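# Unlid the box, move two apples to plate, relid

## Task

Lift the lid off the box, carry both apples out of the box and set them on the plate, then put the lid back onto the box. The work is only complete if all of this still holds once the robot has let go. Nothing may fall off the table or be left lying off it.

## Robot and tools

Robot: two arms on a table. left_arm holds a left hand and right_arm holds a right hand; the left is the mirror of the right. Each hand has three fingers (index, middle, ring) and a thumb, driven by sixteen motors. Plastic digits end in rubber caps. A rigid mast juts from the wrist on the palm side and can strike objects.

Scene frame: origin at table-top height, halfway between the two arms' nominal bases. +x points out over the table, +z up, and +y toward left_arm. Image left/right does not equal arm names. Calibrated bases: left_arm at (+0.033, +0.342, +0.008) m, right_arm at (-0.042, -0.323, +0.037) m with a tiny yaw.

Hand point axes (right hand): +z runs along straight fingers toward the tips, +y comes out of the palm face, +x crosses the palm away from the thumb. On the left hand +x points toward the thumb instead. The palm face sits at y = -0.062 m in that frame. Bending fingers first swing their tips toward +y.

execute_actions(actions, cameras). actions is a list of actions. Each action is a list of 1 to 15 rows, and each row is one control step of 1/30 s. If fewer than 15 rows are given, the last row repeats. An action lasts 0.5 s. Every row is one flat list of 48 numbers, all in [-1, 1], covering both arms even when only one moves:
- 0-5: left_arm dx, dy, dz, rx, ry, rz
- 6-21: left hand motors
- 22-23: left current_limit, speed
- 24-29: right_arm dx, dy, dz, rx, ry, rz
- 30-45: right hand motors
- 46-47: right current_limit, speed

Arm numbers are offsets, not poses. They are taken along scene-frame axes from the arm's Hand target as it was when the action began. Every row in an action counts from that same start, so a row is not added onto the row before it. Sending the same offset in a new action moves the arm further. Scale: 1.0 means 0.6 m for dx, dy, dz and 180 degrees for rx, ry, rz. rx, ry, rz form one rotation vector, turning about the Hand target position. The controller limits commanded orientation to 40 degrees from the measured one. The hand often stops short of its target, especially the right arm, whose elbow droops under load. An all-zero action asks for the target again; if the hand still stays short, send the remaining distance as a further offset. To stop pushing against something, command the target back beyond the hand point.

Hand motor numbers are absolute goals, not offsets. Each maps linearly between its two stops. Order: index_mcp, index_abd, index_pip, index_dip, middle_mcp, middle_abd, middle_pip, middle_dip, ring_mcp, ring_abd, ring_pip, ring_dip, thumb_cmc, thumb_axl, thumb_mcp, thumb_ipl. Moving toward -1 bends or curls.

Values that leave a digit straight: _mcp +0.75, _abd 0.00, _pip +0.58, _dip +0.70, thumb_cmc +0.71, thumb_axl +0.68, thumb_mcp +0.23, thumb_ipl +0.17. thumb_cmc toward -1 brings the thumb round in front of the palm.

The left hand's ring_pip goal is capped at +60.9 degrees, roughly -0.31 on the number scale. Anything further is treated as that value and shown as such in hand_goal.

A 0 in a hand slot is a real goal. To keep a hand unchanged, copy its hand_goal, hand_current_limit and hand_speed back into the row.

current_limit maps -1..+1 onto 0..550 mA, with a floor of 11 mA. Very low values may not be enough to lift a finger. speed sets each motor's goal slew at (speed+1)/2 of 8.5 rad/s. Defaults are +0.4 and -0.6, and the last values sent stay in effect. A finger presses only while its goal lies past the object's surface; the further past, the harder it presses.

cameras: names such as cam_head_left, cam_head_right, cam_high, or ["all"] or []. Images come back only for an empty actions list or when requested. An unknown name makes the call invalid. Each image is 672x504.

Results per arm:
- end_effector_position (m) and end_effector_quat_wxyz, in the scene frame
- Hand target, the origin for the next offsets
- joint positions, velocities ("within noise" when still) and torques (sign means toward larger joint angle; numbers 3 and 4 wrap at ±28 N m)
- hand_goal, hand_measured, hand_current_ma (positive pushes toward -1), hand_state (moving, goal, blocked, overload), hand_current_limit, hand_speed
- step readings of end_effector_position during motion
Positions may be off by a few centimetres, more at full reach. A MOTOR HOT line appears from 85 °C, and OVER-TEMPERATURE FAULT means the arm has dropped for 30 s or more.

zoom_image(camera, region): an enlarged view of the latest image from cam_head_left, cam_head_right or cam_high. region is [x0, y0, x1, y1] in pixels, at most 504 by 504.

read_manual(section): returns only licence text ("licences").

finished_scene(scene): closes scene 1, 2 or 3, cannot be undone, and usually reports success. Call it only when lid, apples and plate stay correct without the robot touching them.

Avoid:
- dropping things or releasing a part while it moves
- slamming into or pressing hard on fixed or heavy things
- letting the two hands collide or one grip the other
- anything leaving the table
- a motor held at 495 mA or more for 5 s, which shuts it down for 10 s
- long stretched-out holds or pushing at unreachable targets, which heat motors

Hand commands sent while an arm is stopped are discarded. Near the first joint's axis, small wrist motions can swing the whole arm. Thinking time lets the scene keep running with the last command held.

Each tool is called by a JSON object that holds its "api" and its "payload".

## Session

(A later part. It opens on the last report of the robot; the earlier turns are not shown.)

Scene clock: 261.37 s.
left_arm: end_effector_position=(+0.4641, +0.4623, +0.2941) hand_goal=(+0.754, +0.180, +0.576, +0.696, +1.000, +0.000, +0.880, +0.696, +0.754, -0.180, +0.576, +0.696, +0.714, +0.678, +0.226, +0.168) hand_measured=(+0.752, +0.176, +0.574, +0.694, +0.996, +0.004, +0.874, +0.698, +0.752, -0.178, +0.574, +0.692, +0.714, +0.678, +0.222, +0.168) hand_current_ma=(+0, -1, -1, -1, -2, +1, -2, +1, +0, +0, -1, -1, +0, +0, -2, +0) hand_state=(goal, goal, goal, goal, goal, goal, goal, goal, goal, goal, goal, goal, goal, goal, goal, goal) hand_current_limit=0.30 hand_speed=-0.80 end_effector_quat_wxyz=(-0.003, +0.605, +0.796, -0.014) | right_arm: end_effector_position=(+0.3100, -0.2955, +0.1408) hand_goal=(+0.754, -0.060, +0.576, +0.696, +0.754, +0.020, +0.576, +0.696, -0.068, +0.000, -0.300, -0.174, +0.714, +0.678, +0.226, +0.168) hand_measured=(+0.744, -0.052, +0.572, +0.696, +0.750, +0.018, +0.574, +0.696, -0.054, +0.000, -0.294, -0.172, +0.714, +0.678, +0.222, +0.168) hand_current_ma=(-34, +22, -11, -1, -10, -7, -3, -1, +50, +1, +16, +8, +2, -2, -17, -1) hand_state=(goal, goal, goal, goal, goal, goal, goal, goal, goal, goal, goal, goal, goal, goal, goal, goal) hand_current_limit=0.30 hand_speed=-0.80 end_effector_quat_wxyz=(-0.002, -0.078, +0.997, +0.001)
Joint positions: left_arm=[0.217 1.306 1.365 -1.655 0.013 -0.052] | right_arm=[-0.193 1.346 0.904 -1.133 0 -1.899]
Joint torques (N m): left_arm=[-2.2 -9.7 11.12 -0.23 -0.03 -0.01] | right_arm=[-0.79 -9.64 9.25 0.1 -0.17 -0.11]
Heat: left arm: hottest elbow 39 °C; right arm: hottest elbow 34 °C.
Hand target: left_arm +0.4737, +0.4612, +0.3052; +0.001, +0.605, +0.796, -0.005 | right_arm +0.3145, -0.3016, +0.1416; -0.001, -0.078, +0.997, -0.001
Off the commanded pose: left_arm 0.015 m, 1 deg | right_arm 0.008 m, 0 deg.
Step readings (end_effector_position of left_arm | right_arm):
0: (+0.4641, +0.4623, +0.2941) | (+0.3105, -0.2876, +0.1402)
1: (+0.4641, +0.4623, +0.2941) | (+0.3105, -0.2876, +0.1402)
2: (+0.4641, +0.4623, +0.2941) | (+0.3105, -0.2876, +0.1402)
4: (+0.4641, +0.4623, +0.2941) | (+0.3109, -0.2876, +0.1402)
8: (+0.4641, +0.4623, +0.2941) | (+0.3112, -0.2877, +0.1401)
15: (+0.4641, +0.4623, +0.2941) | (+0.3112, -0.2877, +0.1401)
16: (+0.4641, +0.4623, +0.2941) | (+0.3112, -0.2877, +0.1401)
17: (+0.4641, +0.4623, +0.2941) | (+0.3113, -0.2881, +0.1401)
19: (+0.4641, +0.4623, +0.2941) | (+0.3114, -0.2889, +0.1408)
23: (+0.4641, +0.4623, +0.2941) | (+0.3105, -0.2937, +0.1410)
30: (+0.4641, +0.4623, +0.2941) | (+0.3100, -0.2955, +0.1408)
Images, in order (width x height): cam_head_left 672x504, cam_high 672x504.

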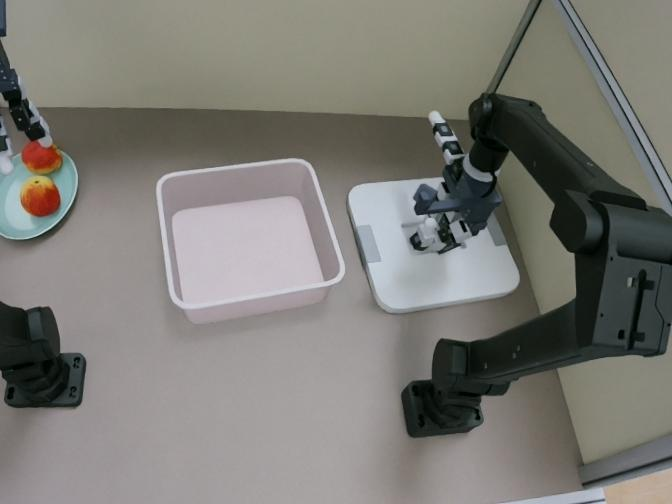

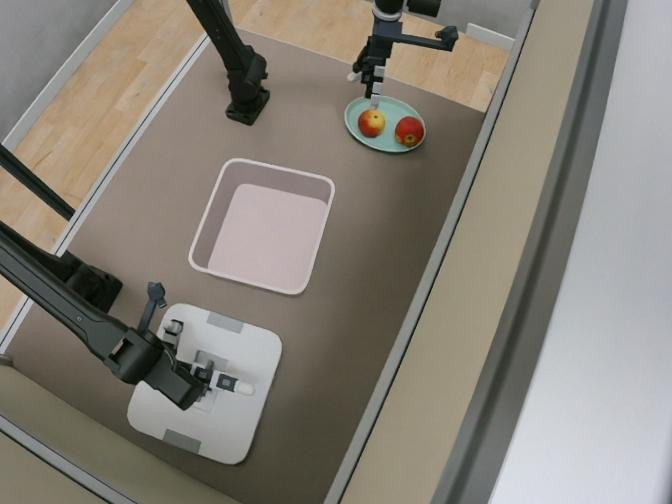

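{"api": "execute_actions", "payload": {"actions": [[[0,0,0,0,0,0,0.754,0.18,0.576,0.696,1,0,0.88,0.696,0.754,-0.18,0.576,0.696,0.714,0.678,0.226,0.168,0.3,-0.8,0.01,0,0.03,0,0,0,0.754,-0.05,0.576,0.696,0.754,0.02,0.576,0.696,-0.068,0,-0.3,-0.174,0.714,0.678,0.226,0.168,0.3,-0.8]],[[0,0,0,0,0,0,0.754,0.18,0.576,0.696,1,0,0.88,0.696,0.754,-0.18,0.576,0.696,0.714,0.678,0.226,0.168,0.3,-0.8,0,0,0.01,0,0,0,0.754,-0.05,0.576,0.696,0.754,0.02,0.576,0.696,-0.068,0,-0.3,-0.174,0.714,0.678,0.226,0.168,0.3,-0.8]],[[0,0,0,0,0,0,0.754,0.18,0.576,0.696,1,0,0.88,0.696,0.754,-0.18,0.576,0.696,0.714,0.678,0.226,0.168,0.3,-0.8,0,-0.013,0,0,0,0,0.754,-0.05,0.576,0.696,0.754,0.02,0.576,0.696,-0.068,0,-0.3,-0.174,0.714,0.678,0.226,0.168,0.3,-0.8]]], "cameras": ["cam_head_left","cam_high"]}}

{"api": "zoom_image", "payload": {"camera": "cam_head_left", "region": [390, 200, 480, 270]}}

Scene clock: 263.70 s.
left_arm: end_effector_position=(+0.4641, +0.4623, +0.2941) hand_goal=(+0.754, +0.180, +0.576, +0.696, +1.000, +0.000, +0.880, +0.696, +0.754, -0.180, +0.576, +0.696, +0.714, +0.678, +0.226, +0.168) hand_measured=(+0.752, +0.176, +0.574, +0.694, +0.996, +0.004, +0.874, +0.698, +0.752, -0.178, +0.574, +0.692, +0.714, +0.678, +0.222, +0.168) hand_current_ma=(+0, -1, -1, -1, -2, +1, -2, +1, +0, +0, -1, -1, +0, +0, -2, +0) hand_state=(goal, goal, goal, goal, goal, goal, goal, goal, goal, goal, goal, goal, goal, goal, goal, goal) hand_current_limit=0.30 hand_speed=-0.80 end_effector_quat_wxyz=(-0.003, +0.605, +0.796, -0.014) | right_arm: end_effector_position=(+0.3047, -0.3022, +0.1489) hand_goal=(+0.754, -0.050, +0.576, +0.696, +0.754, +0.020, +0.576, +0.696, -0.068, +0.000, -0.300, -0.174, +0.714, +0.678, +0.226, +0.168) hand_measured=(+0.750, -0.044, +0.574, +0.696, +0.752, +0.018, +0.574, +0.696, -0.054, +0.000, -0.294, -0.172, +0.714, +0.678, +0.222, +0.168) hand_current_ma=(-17, +20, -8, -1, -9, -7, -3, -1, +50, +1, +16, +8, +2, -2, -17, -1) hand_state=(goal, goal, goal, goal, goal, goal, goal, goal, goal, goal, goal, goal, goal, goal, goal, goal) hand_current_limit=0.30 hand_speed=-0.80 end_effector_quat_wxyz=(-0.019, -0.074, +0.997, +0.001)
Joint positions: left_arm=[0.217 1.306 1.365 -1.655 0.013 -0.052] | right_arm=[-0.211 1.346 0.928 -1.191 0.008 -1.909]
Joint torques (N m): left_arm=[-2.2 -9.64 11.12 -0.23 -0.03 -0.01] | right_arm=[-0.85 -10.58 11.96 -0.2 -0.14 -0.13]
Heat: left arm: hottest elbow 39 °C; right arm: hottest elbow 34 °C.
Hand target: left_arm +0.4737, +0.4612, +0.3052; +0.001, +0.605, +0.796, -0.005 | right_arm +0.3205, -0.3094, +0.1656; -0.001, -0.078, +0.997, -0.001
Off the commanded pose: left_arm 0.015 m, 1 deg | right_arm 0.024 m, 2 deg.
Step readings (end_effector_position of left_arm | right_arm):
0: (+0.4641, +0.4623, +0.2941) | (+0.3100, -0.2955, +0.1408)
1: (+0.4641, +0.4623, +0.2941) | (+0.3100, -0.2955, +0.1408)
2: (+0.4641, +0.4623, +0.2941) | (+0.3096, -0.2955, +0.1408)
4: (+0.4641, +0.4623, +0.2941) | (+0.3094, -0.2954, +0.1408)
8: (+0.4641, +0.4623, +0.2941) | (+0.3060, -0.2962, +0.1419)
15: (+0.4641, +0.4623, +0.2941) | (+0.3050, -0.2960, +0.1436)
16: (+0.4641, +0.4623, +0.2941) | (+0.3052, -0.2960, +0.1437)
17: (+0.4641, +0.4623, +0.2941) | (+0.3050, -0.2960, +0.1439)
19: (+0.4641, +0.4623, +0.2941) | (+0.3053, -0.2960, +0.1448)
23: (+0.4641, +0.4623, +0.2941) | (+0.3055, -0.2961, +0.1470)
30: (+0.4641, +0.4623, +0.2941) | (+0.3053, -0.2960, +0.1475)
31: (+0.4641, +0.4623, +0.2941) | (+0.3053, -0.2962, +0.1475)
32: (+0.4641, +0.4623, +0.2941) | (+0.3052, -0.2963, +0.1475)
34: (+0.4641, +0.4623, +0.2941) | (+0.3050, -0.2973, +0.1475)
38: (+0.4641, +0.4623, +0.2941) | (+0.3047, -0.3007, +0.1476)
45: (+0.4641, +0.4623, +0.2941) | (+0.3047, -0.3022, +0.1480)
Images, in order (width x height): cam_head_left 672x504, cam_high 672x504.

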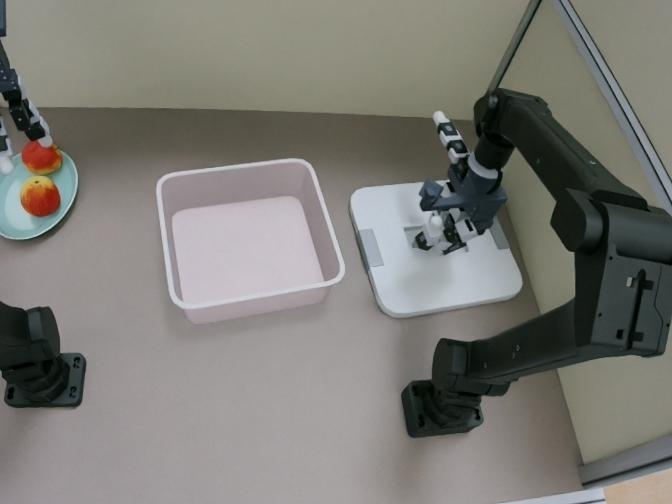

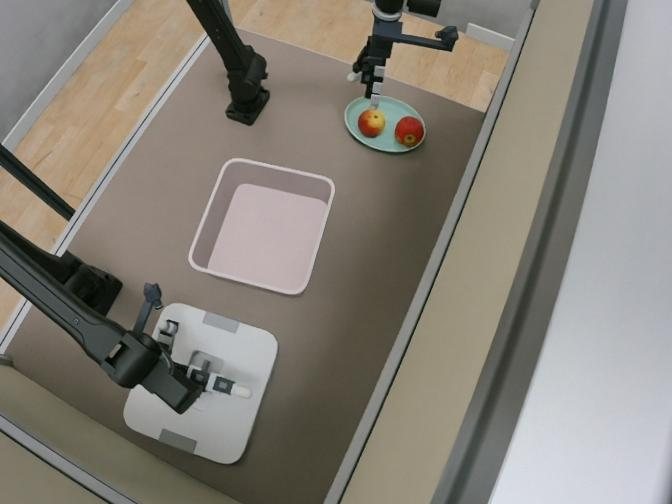

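Scaled by 5.600 from the camera's 672x504 image, which has a finer 960x720 frame.

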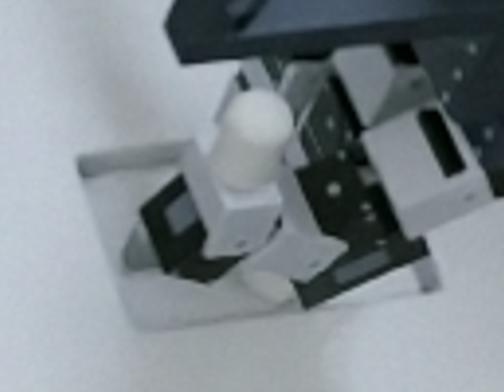

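{"api": "execute_actions", "payload": {"actions": [[[0,0,0,0,0,0,0.754,0.18,0.576,0.696,1,0,0.88,0.696,0.754,-0.18,0.576,0.696,0.714,0.678,0.226,0.168,0.3,-0.8,-0.008,0,-0.03,0,0,0,0.754,-0.03,0.576,0.696,0.754,0.0,0.576,0.696,-0.068,0,-0.3,-0.174,0.714,0.678,0.226,0.168,0.3,-0.8]],[[0,0,0,0,0,0,0.754,0.18,0.576,0.696,1,0,0.88,0.696,0.754,-0.18,0.576,0.696,0.714,0.678,0.226,0.168,0.3,-0.8,0,0,-0.015,0,0,0,0.754,-0.03,0.576,0.696,0.754,0.0,0.576,0.696,-0.068,0,-0.3,-0.174,0.714,0.678,0.226,0.168,0.3,-0.8]],[[0,0,0,0,0,0,0.754,0.18,0.576,0.696,1,0,0.88,0.696,0.754,-0.18,0.576,0.696,0.714,0.678,0.226,0.168,0.3,-0.8,0,0,0,0,0,0,0.754,-0.1,0.576,0.696,0.754,0.1,0.576,0.696,-0.068,0,-0.3,-0.174,0.714,0.678,0.226,0.168,0.3,-0.9]]], "cameras": ["cam_head_left","cam_high"]}}

{"api": "zoom_image", "payload": {"camera": "cam_head_left", "region": [390, 200, 480, 270]}}

Scene clock: 266.20 s.
left_arm: end_effector_position=(+0.4641, +0.4623, +0.2941) hand_goal=(+0.754, +0.180, +0.576, +0.696, +1.000, +0.000, +0.880, +0.696, +0.754, -0.180, +0.576, +0.696, +0.714, +0.678, +0.226, +0.168) hand_measured=(+0.752, +0.176, +0.574, +0.694, +0.996, +0.004, +0.874, +0.698, +0.752, -0.178, +0.574, +0.692, +0.714, +0.678, +0.222, +0.168) hand_current_ma=(+0, -1, -1, -1, -2, +1, -2, +1, +0, +0, -1, -1, +0, +0, -2, +0) hand_state=(goal, goal, goal, goal, goal, goal, goal, goal, goal, goal, goal, goal, goal, goal, goal, goal) hand_current_limit=0.30 hand_speed=-0.80 end_effector_quat_wxyz=(-0.003, +0.605, +0.796, -0.014) | right_arm: end_effector_position=(+0.3147, -0.3053, +0.1462) hand_goal=(+0.754, -0.100, +0.576, +0.696, +0.754, +0.100, +0.576, +0.696, -0.068, +0.000, -0.300, -0.174, +0.714, +0.678, +0.226, +0.168) hand_measured=(+0.750, -0.092, +0.574, +0.696, +0.752, +0.068, +0.574, +0.696, -0.054, +0.000, -0.294, -0.172, +0.714, +0.678, +0.222, +0.168) hand_current_ma=(-17, +24, -8, -1, -10, -108, -3, -1, +50, +1, +16, +8, +2, -2, -17, -1) hand_state=(goal, goal, goal, goal, goal, blocked, goal, goal, goal, goal, goal, goal, goal, goal, goal, goal) hand_current_limit=0.30 hand_speed=-0.90 end_effector_quat_wxyz=(-0.002, -0.075, +0.997, -0.003)
Joint positions: left_arm=[0.217 1.306 1.365 -1.655 0.013 -0.052] | right_arm=[-0.214 1.353 0.928 -1.148 0.008 -1.914]
Joint torques (N m): left_arm=[-2.2 -9.76 11.12 -0.23 -0.03 -0.01] | right_arm=[-0.73 -9.58 7.62 0.91 -0.16 -0.11]
Heat: left arm: hottest elbow 39 °C; right arm: hottest elbow 34 °C.
Hand target: left_arm +0.4737, +0.4612, +0.3052; +0.001, +0.605, +0.796, -0.005 | right_arm +0.3157, -0.3095, +0.1386; -0.001, -0.078, +0.997, -0.001
Off the commanded pose: left_arm 0.015 m, 1 deg | right_arm 0.009 m, 0 deg.
Step readings (end_effector_position of left_arm | right_arm):
0: (+0.4641, +0.4623, +0.2941) | (+0.3047, -0.3022, +0.1489)
1: (+0.4641, +0.4623, +0.2941) | (+0.3047, -0.3022, +0.1489)
2: (+0.4641, +0.4623, +0.2941) | (+0.3045, -0.3022, +0.1489)
4: (+0.4641, +0.4623, +0.2941) | (+0.3046, -0.3024, +0.1489)
8: (+0.4641, +0.4623, +0.2941) | (+0.3078, -0.3037, +0.1487)
15: (+0.4641, +0.4623, +0.2941) | (+0.3093, -0.3041, +0.1487)
16: (+0.4641, +0.4623, +0.2941) | (+0.3097, -0.3042, +0.1486)
17: (+0.4641, +0.4623, +0.2941) | (+0.3099, -0.3043, +0.1486)
19: (+0.4641, +0.4623, +0.2941) | (+0.3118, -0.3046, +0.1484)
23: (+0.4641, +0.4623, +0.2941) | (+0.3136, -0.3050, +0.1475)
30: (+0.4641, +0.4623, +0.2941) | (+0.3143, -0.3051, +0.1467)
31: (+0.4641, +0.4623, +0.2941) | (+0.3143, -0.3051, +0.1467)
32: (+0.4641, +0.4623, +0.2941) | (+0.3143, -0.3051, +0.1467)
34: (+0.4641, +0.4623, +0.2941) | (+0.3143, -0.3051, +0.1467)
38: (+0.4641, +0.4623, +0.2941) | (+0.3147, -0.3052, +0.1462)
45: (+0.4641, +0.4623, +0.2941) | (+0.3147, -0.3053, +0.1462)
Images, in order (width x height): cam_head_left 672x504, cam_high 672x504.

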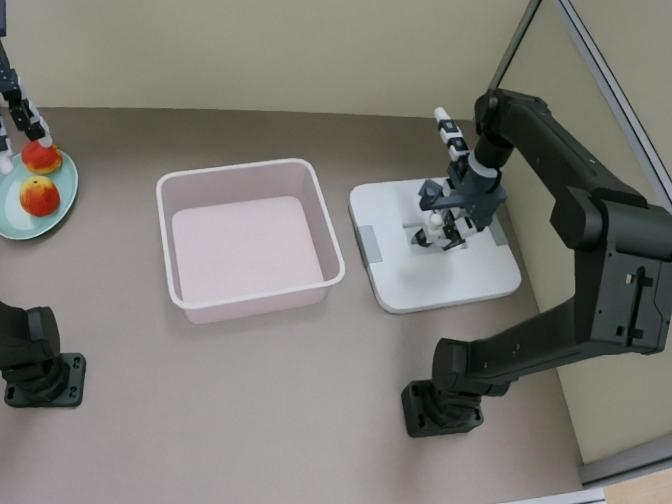

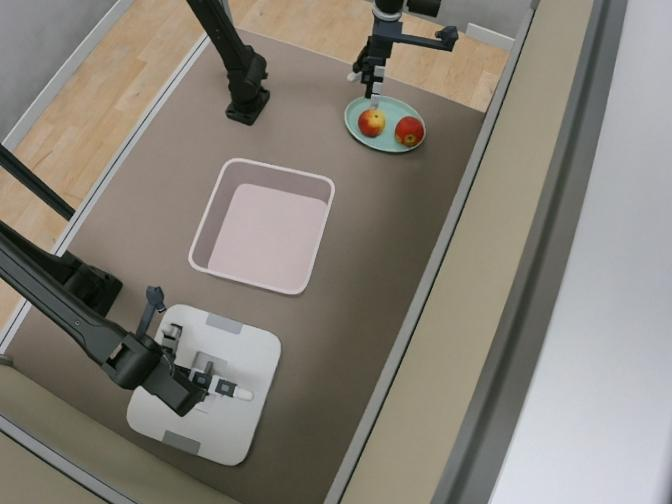

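Scaled by 5.600 from the camera's 672x504 image, which has a finer 960x720 frame.

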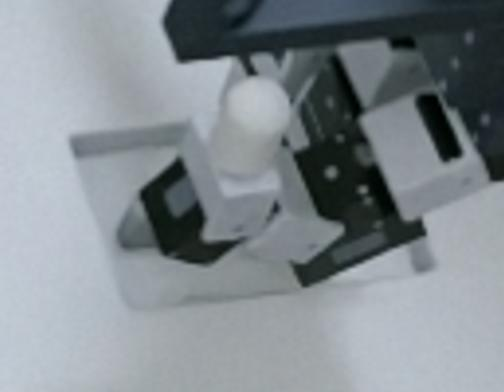

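{"api": "execute_actions", "payload": {"actions": [[[0,0,0,0,0,0,0.754,0.18,0.576,0.696,1,0,0.88,0.696,0.754,-0.18,0.576,0.696,0.714,0.678,0.226,0.168,0.3,-0.8,0,0,-0.012,0,0,0,0.754,-0.06,0.576,0.696,0.754,0.03,0.576,0.696,-0.068,0,-0.3,-0.174,0.714,0.678,0.226,0.168,0.3,-0.8]],[[0,0,0,0,0,0,0.754,0.18,0.576,0.696,1,0,0.88,0.696,0.754,-0.18,0.576,0.696,0.714,0.678,0.226,0.168,0.3,-0.8,0,0,0,0,0,0,0.754,-0.35,0.576,0.696,0.754,0.30,0.576,0.696,-0.068,0,-0.3,-0.174,0.714,0.678,0.226,0.168,0.78,-0.8]],[[0,0,0,0,0,0,0.754,0.18,0.576,0.696,1,0,0.88,0.696,0.754,-0.18,0.576,0.696,0.714,0.678,0.226,0.168,0.3,-0.8,0.015,-0.005,0.05,0,0,0,0.754,-0.35,0.576,0.696,0.754,0.30,0.576,0.696,-0.068,0,-0.3,-0.174,0.714,0.678,0.226,0.168,0.78,-0.8]],[[0,0,0,0,0,0,0.754,0.18,0.576,0.696,1,0,0.88,0.696,0.754,-0.18,0.576,0.696,0.714,0.678,0.226,0.168,0.3,-0.8,0.01,0,0.055,0,0,0,0.754,-0.35,0.576,0.696,0.754,0.30,0.576,0.696,-0.068,0,-0.3,-0.174,0.714,0.678,0.226,0.168,0.78,-0.8]]], "cameras": ["cam_head_left","cam_high"]}}

{"api": "zoom_image", "payload": {"camera": "cam_head_left", "region": [340, 160, 540, 330]}}

Scene clock: 269.10 s.
left_arm: end_effector_position=(+0.4641, +0.4623, +0.2941) hand_goal=(+0.754, +0.180, +0.576, +0.696, +1.000, +0.000, +0.880, +0.696, +0.754, -0.180, +0.576, +0.696, +0.714, +0.678, +0.226, +0.168) hand_measured=(+0.752, +0.176, +0.574, +0.694, +0.996, +0.004, +0.874, +0.698, +0.752, -0.178, +0.574, +0.692, +0.714, +0.678, +0.222, +0.168) hand_current_ma=(+0, -1, -1, -1, -2, +1, -2, +1, +0, +0, -1, -1, +0, +0, -2, +0) hand_state=(goal, goal, goal, goal, goal, goal, goal, goal, goal, goal, goal, goal, goal, goal, goal, goal) hand_current_limit=0.30 hand_speed=-0.80 end_effector_quat_wxyz=(-0.003, +0.605, +0.796, -0.014) | right_arm: end_effector_position=(+0.3140, -0.3060, +0.1692) hand_goal=(+0.754, -0.350, +0.576, +0.696, +0.754, +0.300, +0.576, +0.696, -0.068, +0.000, -0.300, -0.174, +0.714, +0.678, +0.226, +0.168) hand_measured=(+0.750, -0.100, +0.574, +0.696, +0.754, +0.078, +0.576, +0.696, -0.054, +0.000, -0.294, -0.172, +0.714, +0.678, +0.222, +0.168) hand_current_ma=(-11, +490, -7, -1, -1, -489, -1, -1, +50, +1, +16, +8, +2, -2, -17, -1) hand_state=(goal, blocked, goal, goal, goal, blocked, goal, goal, goal, goal, goal, goal, goal, goal, goal, goal) hand_current_limit=0.78 hand_speed=-0.80 end_effector_quat_wxyz=(-0.027, -0.074, +0.997, +0.004)
Joint positions: left_arm=[0.217 1.306 1.365 -1.655 0.013 -0.052] | right_arm=[-0.217 1.361 0.999 -1.263 0.008 -1.916]
Joint torques (N m): left_arm=[-2.14 -9.76 11.12 -0.24 -0.03 -0.01] | right_arm=[-0.5 -12.51 12.88 -0.21 -0.14 -0.1]
Heat: left arm: hottest elbow 39 °C; right arm: hottest elbow 34 °C.
Hand target: left_arm +0.4737, +0.4612, +0.3052; +0.001, +0.605, +0.796, -0.005 | right_arm +0.3306, -0.3123, +0.1944; -0.001, -0.078, +0.997, -0.001
Off the commanded pose: left_arm 0.015 m, 1 deg | right_arm 0.031 m, 3 deg.
Step readings (end_effector_position of left_arm | right_arm):
0: (+0.4641, +0.4623, +0.2941) | (+0.3147, -0.3053, +0.1462)
1: (+0.4641, +0.4623, +0.2941) | (+0.3147, -0.3053, +0.1462)
2: (+0.4641, +0.4623, +0.2941) | (+0.3147, -0.3054, +0.1459)
4: (+0.4641, +0.4623, +0.2941) | (+0.3160, -0.3056, +0.1449)
8: (+0.4641, +0.4623, +0.2941) | (+0.3167, -0.3057, +0.1416)
15: (+0.4641, +0.4623, +0.2941) | (+0.3162, -0.3056, +0.1400)
16: (+0.4641, +0.4623, +0.2941) | (+0.3162, -0.3056, +0.1400)
17: (+0.4641, +0.4623, +0.2941) | (+0.3166, -0.3057, +0.1399)
19: (+0.4641, +0.4623, +0.2941) | (+0.3164, -0.3057, +0.1398)
23: (+0.4641, +0.4623, +0.2941) | (+0.3164, -0.3057, +0.1398)
30: (+0.4641, +0.4623, +0.2941) | (+0.3164, -0.3057, +0.1398)
31: (+0.4641, +0.4623, +0.2941) | (+0.3164, -0.3057, +0.1398)
32: (+0.4641, +0.4623, +0.2941) | (+0.3161, -0.3056, +0.1398)
34: (+0.4641, +0.4623, +0.2941) | (+0.3157, -0.3057, +0.1398)
38: (+0.4641, +0.4623, +0.2941) | (+0.3096, -0.3049, +0.1406)
45: (+0.4641, +0.4623, +0.2941) | (+0.3078, -0.3048, +0.1422)
46: (+0.4641, +0.4623, +0.2941) | (+0.3081, -0.3049, +0.1428)
47: (+0.4641, +0.4623, +0.2941) | (+0.3077, -0.3048, +0.1442)
49: (+0.4641, +0.4623, +0.2941) | (+0.3063, -0.3045, +0.1500)
53: (+0.4641, +0.4623, +0.2941) | (+0.3087, -0.3050, +0.1628)
60: (+0.4641, +0.4623, +0.2941) | (+0.3151, -0.3062, +0.1691)
Images, in order (width x height): cam_head_left 672x504, cam_high 672x504.

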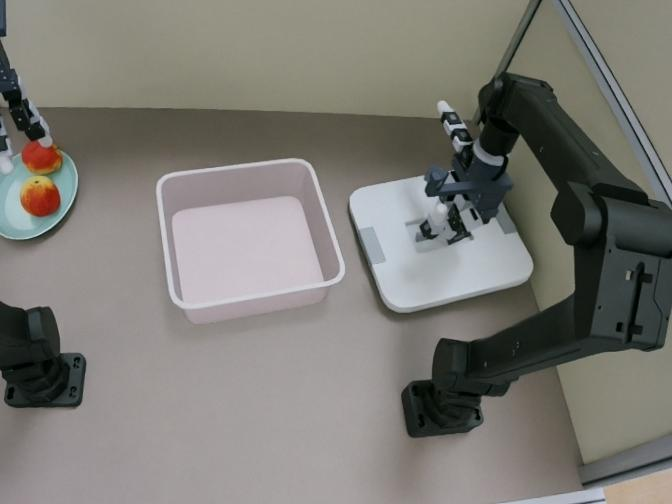

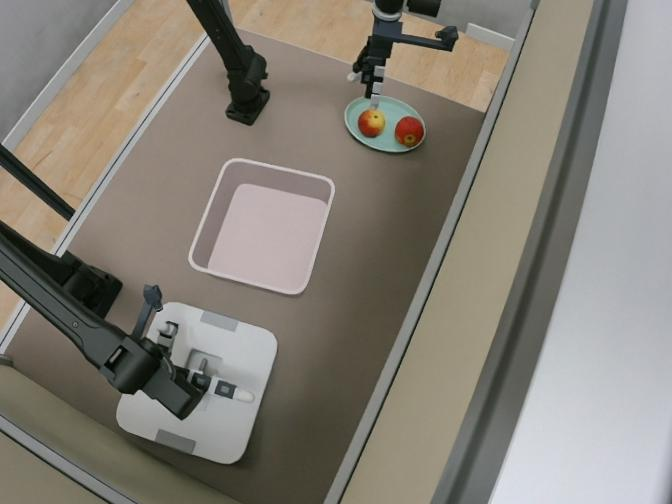

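Scaled by 2.520 from the camera's 672x504 image, which has a finer 960x720 frame.

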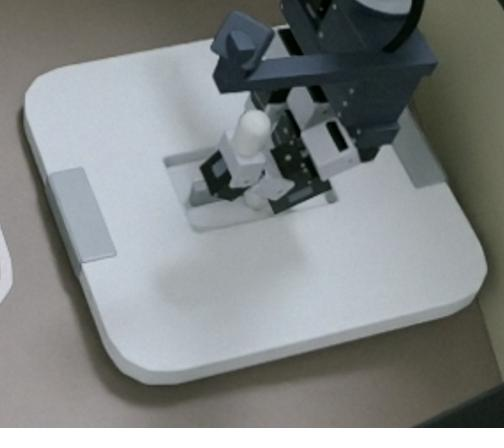

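{"api": "execute_actions", "payload": {"actions": [[[0,0,0,0,0,0,0.754,0.18,0.576,0.696,1,0,0.88,0.696,0.754,-0.18,0.576,0.696,0.714,0.678,0.226,0.168,0.3,-0.8,0,0.01,0.04,0,0,0,0.754,-0.35,0.576,0.696,0.754,0.30,0.576,0.696,-0.068,0,-0.3,-0.174,0.714,0.678,0.226,0.168,0.78,-0.8]],[[0,0,0,0,0,0,0.754,0.18,0.576,0.696,1,0,0.88,0.696,0.754,-0.18,0.576,0.696,0.714,0.678,0.226,0.168,0.3,-0.8,0,0.025,0.03,0,0,0,0.754,-0.35,0.576,0.696,0.754,0.30,0.576,0.696,-0.068,0,-0.3,-0.174,0.714,0.678,0.226,0.168,0.78,-0.8]]], "cameras": ["cam_head_left","cam_high"]}}

{"api": "zoom_image", "payload": {"camera": "cam_head_left", "region": [340, 140, 540, 310]}}

Scene clock: 271.07 s.
left_arm: end_effector_position=(+0.4641, +0.4623, +0.2941) hand_goal=(+0.754, +0.180, +0.576, +0.696, +1.000, +0.000, +0.880, +0.696, +0.754, -0.180, +0.576, +0.696, +0.714, +0.678, +0.226, +0.168) hand_measured=(+0.752, +0.176, +0.574, +0.694, +0.996, +0.004, +0.874, +0.698, +0.752, -0.178, +0.574, +0.692, +0.714, +0.678, +0.222, +0.168) hand_current_ma=(+0, -1, -1, -1, -2, +1, -2, +1, +0, +0, -1, -1, +0, +0, -2, +0) hand_state=(goal, goal, goal, goal, goal, goal, goal, goal, goal, goal, goal, goal, goal, goal, goal, goal) hand_current_limit=0.30 hand_speed=-0.80 end_effector_quat_wxyz=(-0.003, +0.605, +0.796, -0.014) | right_arm: end_effector_position=(+0.3136, -0.2940, +0.2086) hand_goal=(+0.754, -0.350, +0.576, +0.696, +0.754, +0.300, +0.576, +0.696, -0.068, +0.000, -0.300, -0.174, +0.714, +0.678, +0.226, +0.168) hand_measured=(+0.752, -0.100, +0.574, +0.696, +0.756, +0.078, +0.576, +0.696, -0.054, +0.000, -0.294, -0.172, +0.714, +0.678, +0.222, +0.168) hand_current_ma=(-4, +490, -4, -1, +3, -489, +1, +0, +50, +1, +16, +8, +2, -2, -17, -1) hand_state=(goal, blocked, goal, goal, goal, blocked, goal, goal, goal, goal, goal, goal, goal, goal, goal, goal) hand_current_limit=0.78 hand_speed=-0.80 end_effector_quat_wxyz=(-0.030, -0.078, +0.996, +0.003)
Joint positions: left_arm=[0.217 1.306 1.365 -1.655 0.013 -0.052] | right_arm=[-0.183 1.326 1.074 -1.378 0.008 -1.89]
Joint torques (N m): left_arm=[-2.14 -9.76 11.12 -0.21 -0.04 -0.01] | right_arm=[1.26 -12.4 13.38 -0.25 -0.22 0.2]
Heat: left arm: hottest elbow 39 °C; right arm: hottest elbow 34 °C.
Hand target: left_arm +0.4737, +0.4612, +0.3052; +0.001, +0.605, +0.796, -0.005 | right_arm +0.3307, -0.2914, +0.2365; -0.001, -0.078, +0.997, -0.001
Off the commanded pose: left_arm 0.015 m, 1 deg | right_arm 0.033 m, 3 deg.
Step readings (end_effector_position of left_arm | right_arm):
0: (+0.4641, +0.4623, +0.2941) | (+0.3140, -0.3060, +0.1692)
1: (+0.4641, +0.4623, +0.2941) | (+0.3140, -0.3060, +0.1692)
2: (+0.4641, +0.4623, +0.2941) | (+0.3137, -0.3060, +0.1700)
4: (+0.4641, +0.4623, +0.2941) | (+0.3115, -0.3055, +0.1733)
8: (+0.4641, +0.4623, +0.2941) | (+0.3108, -0.3054, +0.1833)
15: (+0.4641, +0.4623, +0.2941) | (+0.3147, -0.3062, +0.1919)
16: (+0.4641, +0.4623, +0.2941) | (+0.3148, -0.3062, +0.1920)
17: (+0.4641, +0.4623, +0.2941) | (+0.3142, -0.3055, +0.1925)
19: (+0.4641, +0.4623, +0.2941) | (+0.3118, -0.3014, +0.1947)
23: (+0.4641, +0.4623, +0.2941) | (+0.3107, -0.2969, +0.2012)
30: (+0.4641, +0.4623, +0.2941) | (+0.3135, -0.2940, +0.2084)
Images, in order (width x height): cam_head_left 672x504, cam_high 672x504.

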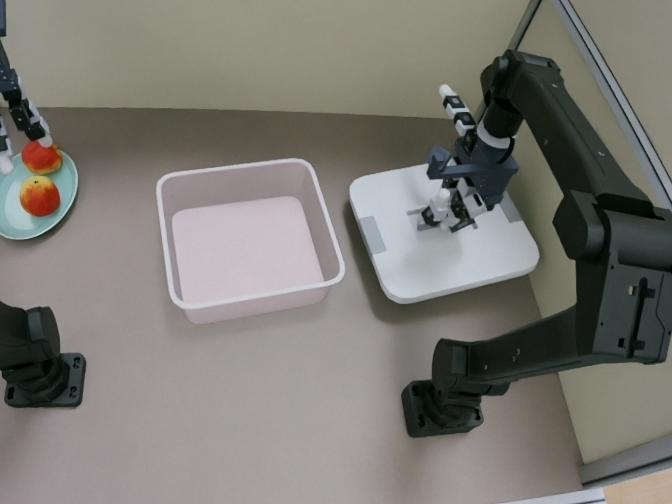

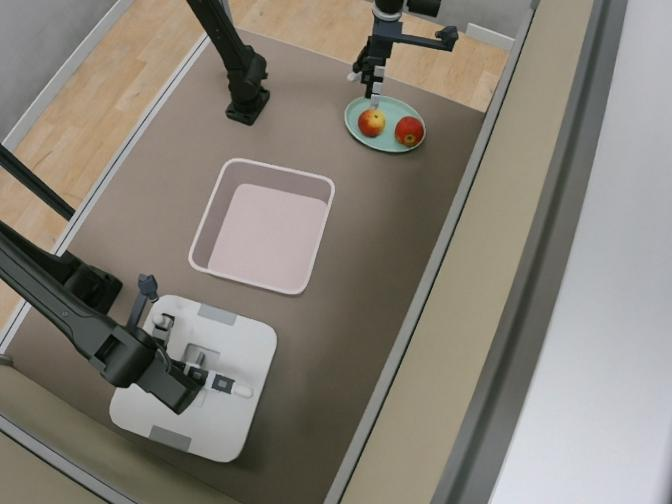

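Scaled by 2.520 from the camera's 672x504 image, which has a finer 960x720 frame.

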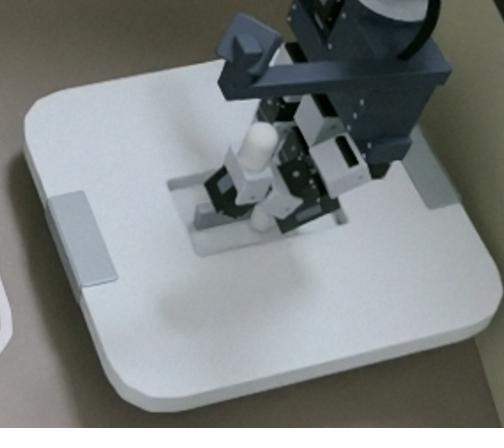

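{"api": "execute_actions", "payload": {"actions": [[[0,0,0,0,0,0,0.754,0.18,0.576,0.696,1,0,0.88,0.696,0.754,-0.18,0.576,0.696,0.714,0.678,0.226,0.168,0.3,-0.8,0,0,0.06,0,0,0,0.754,-0.35,0.576,0.696,0.754,0.30,0.576,0.696,-0.068,0,-0.3,-0.174,0.714,0.678,0.226,0.168,0.78,-0.8]],[[0,0,0,0,0,0,0.754,0.18,0.576,0.696,1,0,0.88,0.696,0.754,-0.18,0.576,0.696,0.714,0.678,0.226,0.168,0.3,-0.8,0,0.0,0.06,0,0,0,0.754,-0.35,0.576,0.696,0.754,0.30,0.576,0.696,-0.068,0,-0.3,-0.174,0.714,0.678,0.226,0.168,0.78,-0.8]],[[0,0,0,0,0,0,0.754,0.18,0.576,0.696,1,0,0.88,0.696,0.754,-0.18,0.576,0.696,0.714,0.678,0.226,0.168,0.3,-0.8,0,0.0,0.06,0,0,0,0.754,-0.35,0.576,0.696,0.754,0.30,0.576,0.696,-0.068,0,-0.3,-0.174,0.714,0.678,0.226,0.168,0.78,-0.8]]], "cameras": ["cam_head_left","cam_high"]}}

Scene clock: 274.17 s.
left_arm: end_effector_position=(+0.4641, +0.4623, +0.2941) hand_goal=(+0.754, +0.180, +0.576, +0.696, +1.000, +0.000, +0.880, +0.696, +0.754, -0.180, +0.576, +0.696, +0.714, +0.678, +0.226, +0.168) hand_measured=(+0.752, +0.176, +0.574, +0.694, +0.996, +0.004, +0.874, +0.698, +0.752, -0.178, +0.574, +0.692, +0.714, +0.678, +0.222, +0.168) hand_current_ma=(+0, -1, -1, -1, -2, +1, -2, +1, +0, +0, -1, -1, +0, +0, -2, +0) hand_state=(goal, goal, goal, goal, goal, goal, goal, goal, goal, goal, goal, goal, goal, goal, goal, goal) hand_current_limit=0.30 hand_speed=-0.80 end_effector_quat_wxyz=(-0.003, +0.605, +0.796, -0.014) | right_arm: end_effector_position=(+0.3186, -0.2948, +0.3191) hand_goal=(+0.754, -0.350, +0.576, +0.696, +0.754, +0.300, +0.576, +0.696, -0.068, +0.000, -0.300, -0.174, +0.714, +0.678, +0.226, +0.168) hand_measured=(+0.752, -0.100, +0.574, +0.696, +0.754, +0.078, +0.576, +0.696, -0.054, +0.000, -0.294, -0.172, +0.714, +0.678, +0.222, +0.168) hand_current_ma=(-4, +490, -4, -1, +2, -489, +1, +0, +50, +1, +16, +8, +2, -2, -17, -1) hand_state=(goal, blocked, goal, goal, goal, blocked, goal, goal, goal, goal, goal, goal, goal, goal, goal, goal) hand_current_limit=0.78 hand_speed=-0.80 end_effector_quat_wxyz=(-0.027, -0.077, +0.997, +0.003)
Joint positions: left_arm=[0.217 1.306 1.365 -1.655 0.013 -0.052] | right_arm=[-0.183 1.305 1.346 -1.666 0.008 -1.888]
Joint torques (N m): left_arm=[-2.2 -9.76 11.11 -0.23 -0.04 -0.01] | right_arm=[1.32 -11.34 13.87 -0.21 -0.2 0.18]
Heat: left arm: hottest elbow 39 °C; right arm: hottest elbow 35 °C.
Hand target: left_arm +0.4737, +0.4612, +0.3052; +0.001, +0.605, +0.796, -0.005 | right_arm +0.3306, -0.2914, +0.3443; -0.001, -0.078, +0.997, -0.001
Off the commanded pose: left_arm 0.015 m, 1 deg | right_arm 0.028 m, 3 deg.
Step readings (end_effector_position of left_arm | right_arm):
0: (+0.4641, +0.4623, +0.2941) | (+0.3137, -0.2940, +0.2086)
1: (+0.4641, +0.4623, +0.2941) | (+0.3134, -0.2940, +0.2087)
2: (+0.4641, +0.4623, +0.2941) | (+0.3131, -0.2939, +0.2101)
4: (+0.4641, +0.4623, +0.2941) | (+0.3105, -0.2935, +0.2164)
8: (+0.4641, +0.4623, +0.2941) | (+0.3107, -0.2935, +0.2336)
15: (+0.4641, +0.4623, +0.2941) | (+0.3177, -0.2947, +0.2465)
16: (+0.4641, +0.4623, +0.2941) | (+0.3175, -0.2946, +0.2468)
17: (+0.4641, +0.4623, +0.2941) | (+0.3162, -0.2944, +0.2480)
19: (+0.4641, +0.4623, +0.2941) | (+0.3127, -0.2938, +0.2540)
23: (+0.4641, +0.4623, +0.2941) | (+0.3127, -0.2938, +0.2710)
30: (+0.4641, +0.4623, +0.2941) | (+0.3193, -0.2949, +0.2812)
31: (+0.4641, +0.4623, +0.2941) | (+0.3192, -0.2949, +0.2815)
32: (+0.4641, +0.4623, +0.2941) | (+0.3182, -0.2947, +0.2829)
34: (+0.4641, +0.4623, +0.2941) | (+0.3147, -0.2942, +0.2896)
38: (+0.4641, +0.4623, +0.2941) | (+0.3148, -0.2942, +0.3084)
45: (+0.4641, +0.4623, +0.2941) | (+0.3209, -0.2952, +0.3190)
Images, in order (width x height): cam_head_left 672x504, cam_high 672x504.

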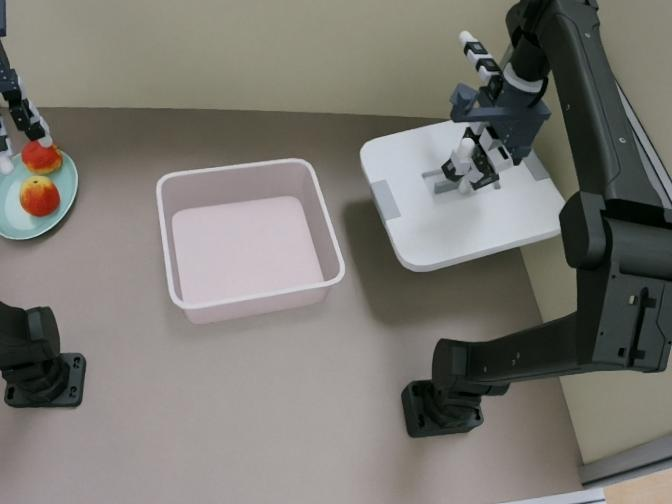

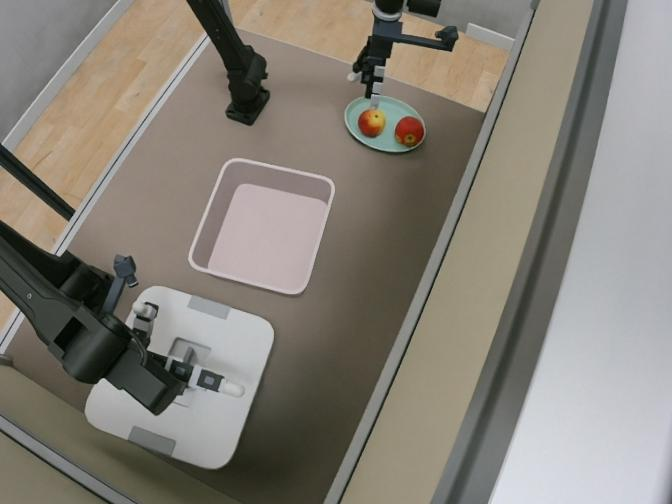

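{"api": "execute_actions", "payload": {"actions": [[[0,0,0,0,0,0,0.754,0.18,0.576,0.696,1,0,0.88,0.696,0.754,-0.18,0.576,0.696,0.714,0.678,0.226,0.168,0.3,-0.8,-0.01,0.06,0,0,0,0,0.754,-0.35,0.576,0.696,0.754,0.30,0.576,0.696,-0.068,0,-0.3,-0.174,0.714,0.678,0.226,0.168,0.78,-0.8]],[[0,0,0,0,0,0,0.754,0.18,0.576,0.696,1,0,0.88,0.696,0.754,-0.18,0.576,0.696,0.714,0.678,0.226,0.168,0.3,-0.8,-0.012,0.09,0,0,0,0,0.754,-0.35,0.576,0.696,0.754,0.30,0.576,0.696,-0.068,0,-0.3,-0.174,0.714,0.678,0.226,0.168,0.78,-0.8]],[[0,0,0,0,0,0,0.754,0.18,0.576,0.696,1,0,0.88,0.696,0.754,-0.18,0.576,0.696,0.714,0.678,0.226,0.168,0.3,-0.8,-0.012,0.09,0,0,0,0,0.754,-0.35,0.576,0.696,0.754,0.30,0.576,0.696,-0.068,0,-0.3,-0.174,0.714,0.678,0.226,0.168,0.78,-0.8]],[[0,0,0,0,0,0,0.754,0.18,0.576,0.696,1,0,0.88,0.696,0.754,-0.18,0.576,0.696,0.714,0.678,0.226,0.168,0.3,-0.8,-0.012,0.09,0,0,0,0,0.754,-0.35,0.576,0.696,0.754,0.30,0.576,0.696,-0.068,0,-0.3,-0.174,0.714,0.678,0.226,0.168,0.78,-0.8]]], "cameras": ["cam_head_left","cam_high"]}}

Scene clock: 277.17 s.
left_arm: end_effector_position=(+0.4641, +0.4623, +0.2941) hand_goal=(+0.754, +0.180, +0.576, +0.696, +1.000, +0.000, +0.880, +0.696, +0.754, -0.180, +0.576, +0.696, +0.714, +0.678, +0.226, +0.168) hand_measured=(+0.752, +0.176, +0.574, +0.694, +0.996, +0.004, +0.874, +0.698, +0.752, -0.178, +0.574, +0.692, +0.714, +0.678, +0.222, +0.168) hand_current_ma=(+0, -1, -1, -1, -2, +1, -2, +1, +0, +0, -1, -1, +0, +0, -2, +0) hand_state=(goal, goal, goal, goal, goal, goal, goal, goal, goal, goal, goal, goal, goal, goal, goal, goal) hand_current_limit=0.30 hand_speed=-0.80 end_effector_quat_wxyz=(-0.003, +0.605, +0.796, -0.014) | right_arm: end_effector_position=(+0.2893, -0.0994, +0.3223) hand_goal=(+0.754, -0.350, +0.576, +0.696, +0.754, +0.300, +0.576, +0.696, -0.068, +0.000, -0.300, -0.174, +0.714, +0.678, +0.226, +0.168) hand_measured=(+0.750, -0.100, +0.576, +0.696, +0.754, +0.078, +0.576, +0.698, -0.054, +0.000, -0.294, -0.172, +0.714, +0.678, +0.222, +0.168) hand_current_ma=(-11, +489, -2, +1, +0, -489, +0, +5, +50, +1, +16, +8, +1, -2, -17, -1) hand_state=(goal, blocked, goal, goal, goal, blocked, goal, goal, goal, goal, goal, goal, goal, goal, goal, goal) hand_current_limit=0.78 hand_speed=-0.80 end_effector_quat_wxyz=(-0.025, -0.083, +0.996, -0.009)
Joint positions: left_arm=[0.217 1.306 1.365 -1.655 0.013 -0.052] | right_arm=[0.38 1.29 1.346 -1.68 0.001 -1.337]
Joint torques (N m): left_arm=[-2.14 -9.7 11.12 -0.23 -0.03 -0.01] | right_arm=[0.5 -10.52 13.5 -0.02 -0.01 0.19]
Heat: left arm: hottest elbow 39 °C; right arm: hottest elbow 35 °C.
Hand target: left_arm +0.4737, +0.4612, +0.3052; +0.001, +0.605, +0.796, -0.005 | right_arm +0.3030, -0.0934, +0.3444; -0.001, -0.078, +0.997, -0.001
Off the commanded pose: left_arm 0.015 m, 1 deg | right_arm 0.027 m, 3 deg.
Step readings (end_effector_position of left_arm | right_arm):
0: (+0.4641, +0.4623, +0.2941) | (+0.3186, -0.2948, +0.3191)
1: (+0.4641, +0.4623, +0.2941) | (+0.3187, -0.2947, +0.3191)
2: (+0.4641, +0.4623, +0.2941) | (+0.3190, -0.2936, +0.3191)
4: (+0.4641, +0.4623, +0.2941) | (+0.3200, -0.2872, +0.3192)
8: (+0.4641, +0.4623, +0.2941) | (+0.3198, -0.2671, +0.3199)
15: (+0.4641, +0.4623, +0.2941) | (+0.3190, -0.2574, +0.3215)
16: (+0.4641, +0.4623, +0.2941) | (+0.3194, -0.2573, +0.3215)
17: (+0.4641, +0.4623, +0.2941) | (+0.3194, -0.2544, +0.3217)
19: (+0.4641, +0.4623, +0.2941) | (+0.3195, -0.2464, +0.3225)
23: (+0.4641, +0.4623, +0.2941) | (+0.3152, -0.2181, +0.3262)
30: (+0.4641, +0.4623, +0.2941) | (+0.3109, -0.2022, +0.3283)
31: (+0.4641, +0.4623, +0.2941) | (+0.3114, -0.2025, +0.3281)
32: (+0.4641, +0.4623, +0.2941) | (+0.3114, -0.1997, +0.3280)
34: (+0.4641, +0.4623, +0.2941) | (+0.3120, -0.1921, +0.3276)
38: (+0.4641, +0.4623, +0.2941) | (+0.3053, -0.1642, +0.3276)
45: (+0.4641, +0.4623, +0.2941) | (+0.3016, -0.1489, +0.3278)
46: (+0.4641, +0.4623, +0.2941) | (+0.3024, -0.1494, +0.3275)
47: (+0.4641, +0.4623, +0.2941) | (+0.3020, -0.1467, +0.3275)
49: (+0.4641, +0.4623, +0.2941) | (+0.3011, -0.1391, +0.3272)
53: (+0.4641, +0.4623, +0.2941) | (+0.2907, -0.1131, +0.3269)
60: (+0.4641, +0.4623, +0.2941) | (+0.2864, -0.0987, +0.3239)
Images, in order (width x height): cam_head_left 672x504, cam_high 672x504.

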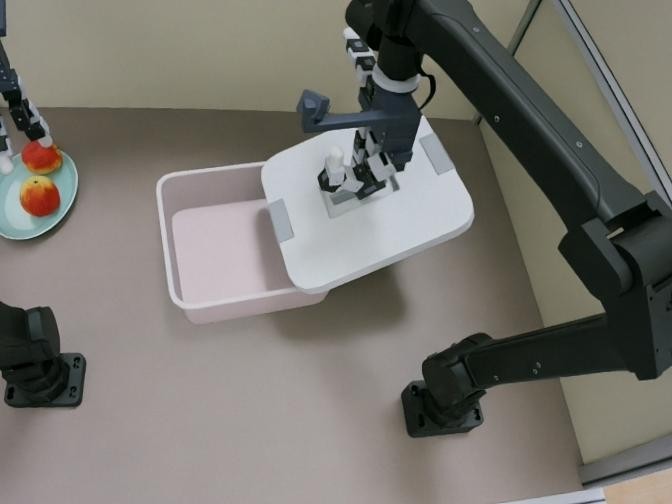

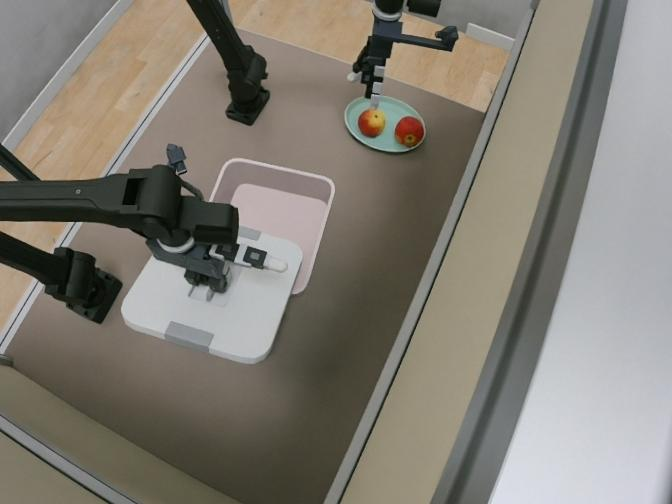

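{"api": "execute_actions", "payload": {"actions": [[[0,0,0,0,0,0,0.754,0.18,0.576,0.696,1,0,0.88,0.696,0.754,-0.18,0.576,0.696,0.714,0.678,0.226,0.168,0.3,-0.8,-0.01,0.09,0,0,0,0,0.754,-0.35,0.576,0.696,0.754,0.30,0.576,0.696,-0.068,0,-0.3,-0.174,0.714,0.678,0.226,0.168,0.78,-0.8]],[[0,0,0,0,0,0,0.754,0.18,0.576,0.696,1,0,0.88,0.696,0.754,-0.18,0.576,0.696,0.714,0.678,0.226,0.168,0.3,-0.8,-0.012,0.09,0,0,0,0,0.754,-0.35,0.576,0.696,0.754,0.30,0.576,0.696,-0.068,0,-0.3,-0.174,0.714,0.678,0.226,0.168,0.78,-0.8]],[[0,0,0,0,0,0,0.754,0.18,0.576,0.696,1,0,0.88,0.696,0.754,-0.18,0.576,0.696,0.714,0.678,0.226,0.168,0.3,-0.8,-0.01,0.09,0,0,0,0,0.754,-0.35,0.576,0.696,0.754,0.30,0.576,0.696,-0.068,0,-0.3,-0.174,0.714,0.678,0.226,0.168,0.78,-0.8]],[[0,0,0,0,0,0,0.754,0.18,0.576,0.696,1,0,0.88,0.696,0.754,-0.18,0.576,0.696,0.714,0.678,0.226,0.168,0.3,-0.8,-0.006,0.05,0,0,0,0,0.754,-0.35,0.576,0.696,0.754,0.30,0.576,0.696,-0.068,0,-0.3,-0.174,0.714,0.678,0.226,0.168,0.78,-0.8]]], "cameras": ["all"]}}

{"api": "zoom_image", "payload": {"camera": "cam_head_left", "region": [130, 90, 350, 330]}}

Scene clock: 280.13 s.
left_arm: end_effector_position=(+0.4641, +0.4623, +0.2941) hand_goal=(+0.754, +0.180, +0.576, +0.696, +1.000, +0.000, +0.880, +0.696, +0.754, -0.180, +0.576, +0.696, +0.714, +0.678, +0.226, +0.168) hand_measured=(+0.752, +0.176, +0.574, +0.694, +0.996, +0.004, +0.874, +0.698, +0.752, -0.178, +0.574, +0.692, +0.714, +0.678, +0.222, +0.168) hand_current_ma=(+0, -1, -1, -1, -2, +1, -2, +1, +0, +0, -1, -1, +0, +0, -2, +0) hand_state=(goal, goal, goal, goal, goal, goal, goal, goal, goal, goal, goal, goal, goal, goal, goal, goal) hand_current_limit=0.30 hand_speed=-0.80 end_effector_quat_wxyz=(-0.003, +0.605, +0.796, -0.014) | right_arm: end_effector_position=(+0.2713, +0.0842, +0.3173) hand_goal=(+0.754, -0.350, +0.576, +0.696, +0.754, +0.300, +0.576, +0.696, -0.068, +0.000, -0.300, -0.174, +0.714, +0.678, +0.226, +0.168) hand_measured=(+0.750, -0.100, +0.574, +0.696, +0.752, +0.078, +0.576, +0.698, -0.054, +0.000, -0.294, -0.172, +0.714, +0.678, +0.222, +0.168) hand_current_ma=(-13, +490, -3, +1, -4, -489, +1, +5, +50, +1, +16, +8, +2, -2, -17, -1) hand_state=(goal, blocked, goal, goal, goal, blocked, goal, goal, goal, goal, goal, goal, goal, goal, goal, goal) hand_current_limit=0.78 hand_speed=-0.80 end_effector_quat_wxyz=(-0.022, -0.083, +0.996, -0.019)
Joint positions: left_arm=[0.217 1.306 1.365 -1.655 0.013 -0.052] | right_arm=[0.789 1.531 1.583 -1.68 -0.002 -0.928]
Joint torques (N m): left_arm=[-2.2 -9.76 11.11 -0.24 -0.04 -0.01] | right_arm=[1.14 -15.15 14.43 -0.18 0.08 0.2]
Heat: left arm: hottest elbow 39 °C; right arm: hottest elbow 35 °C.
Hand target: left_arm +0.4737, +0.4612, +0.3052; +0.001, +0.605, +0.796, -0.005 | right_arm +0.2802, +0.0986, +0.3444; -0.001, -0.078, +0.997, -0.001
Off the commanded pose: left_arm 0.015 m, 1 deg | right_arm 0.032 m, 3 deg.
Step readings (end_effector_position of left_arm | right_arm):
0: (+0.4641, +0.4623, +0.2941) | (+0.2894, -0.0994, +0.3223)
1: (+0.4641, +0.4623, +0.2941) | (+0.2894, -0.0993, +0.3222)
2: (+0.4641, +0.4623, +0.2941) | (+0.2880, -0.0968, +0.3221)
4: (+0.4641, +0.4623, +0.2941) | (+0.2876, -0.0894, +0.3215)
8: (+0.4641, +0.4623, +0.2941) | (+0.2802, -0.0631, +0.3199)
15: (+0.4641, +0.4623, +0.2941) | (+0.2778, -0.0480, +0.3166)
16: (+0.4641, +0.4623, +0.2941) | (+0.2791, -0.0486, +0.3164)
17: (+0.4641, +0.4623, +0.2941) | (+0.2791, -0.0463, +0.3169)
19: (+0.4641, +0.4623, +0.2941) | (+0.2800, -0.0383, +0.3188)
23: (+0.4641, +0.4623, +0.2941) | (+0.2752, -0.0123, +0.3212)
30: (+0.4641, +0.4623, +0.2941) | (+0.2708, +0.0044, +0.3168)
31: (+0.4641, +0.4623, +0.2941) | (+0.2720, +0.0038, +0.3161)
32: (+0.4641, +0.4623, +0.2941) | (+0.2722, +0.0055, +0.3162)
34: (+0.4641, +0.4623, +0.2941) | (+0.2749, +0.0140, +0.3181)
38: (+0.4641, +0.4623, +0.2941) | (+0.2726, +0.0400, +0.3213)
45: (+0.4641, +0.4623, +0.2941) | (+0.2667, +0.0575, +0.3160)
46: (+0.4641, +0.4623, +0.2941) | (+0.2674, +0.0575, +0.3157)
47: (+0.4641, +0.4623, +0.2941) | (+0.2683, +0.0581, +0.3157)
49: (+0.4641, +0.4623, +0.2941) | (+0.2694, +0.0639, +0.3174)
53: (+0.4641, +0.4623, +0.2941) | (+0.2737, +0.0761, +0.3210)
60: (+0.4641, +0.4623, +0.2941) | (+0.2713, +0.0837, +0.3177)

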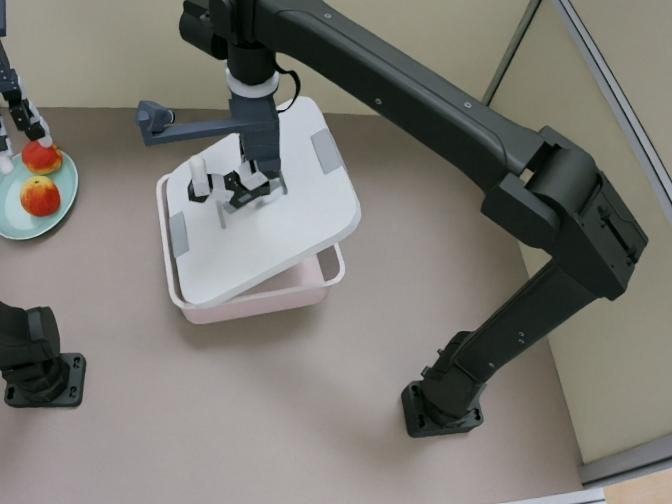

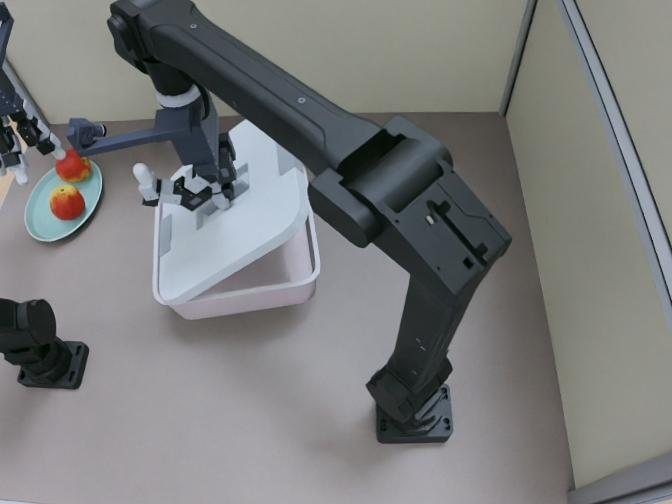

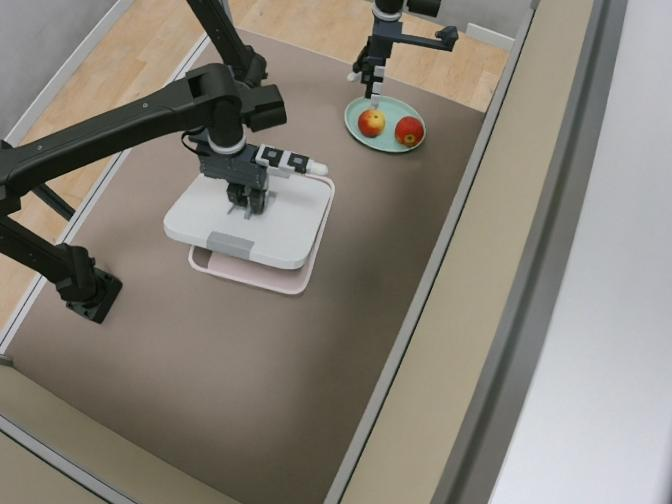

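Scaled by 2.100 from the camera's 672x504 image, which has a finer 960x720 frame.

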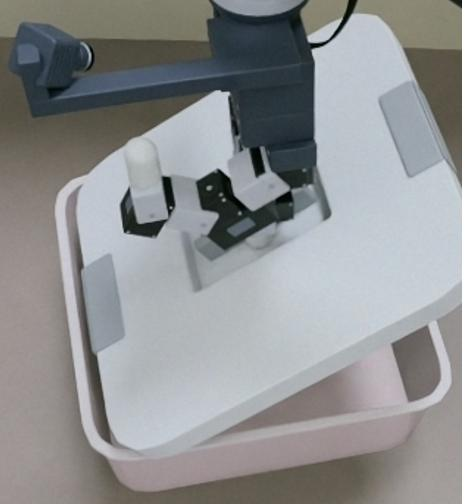

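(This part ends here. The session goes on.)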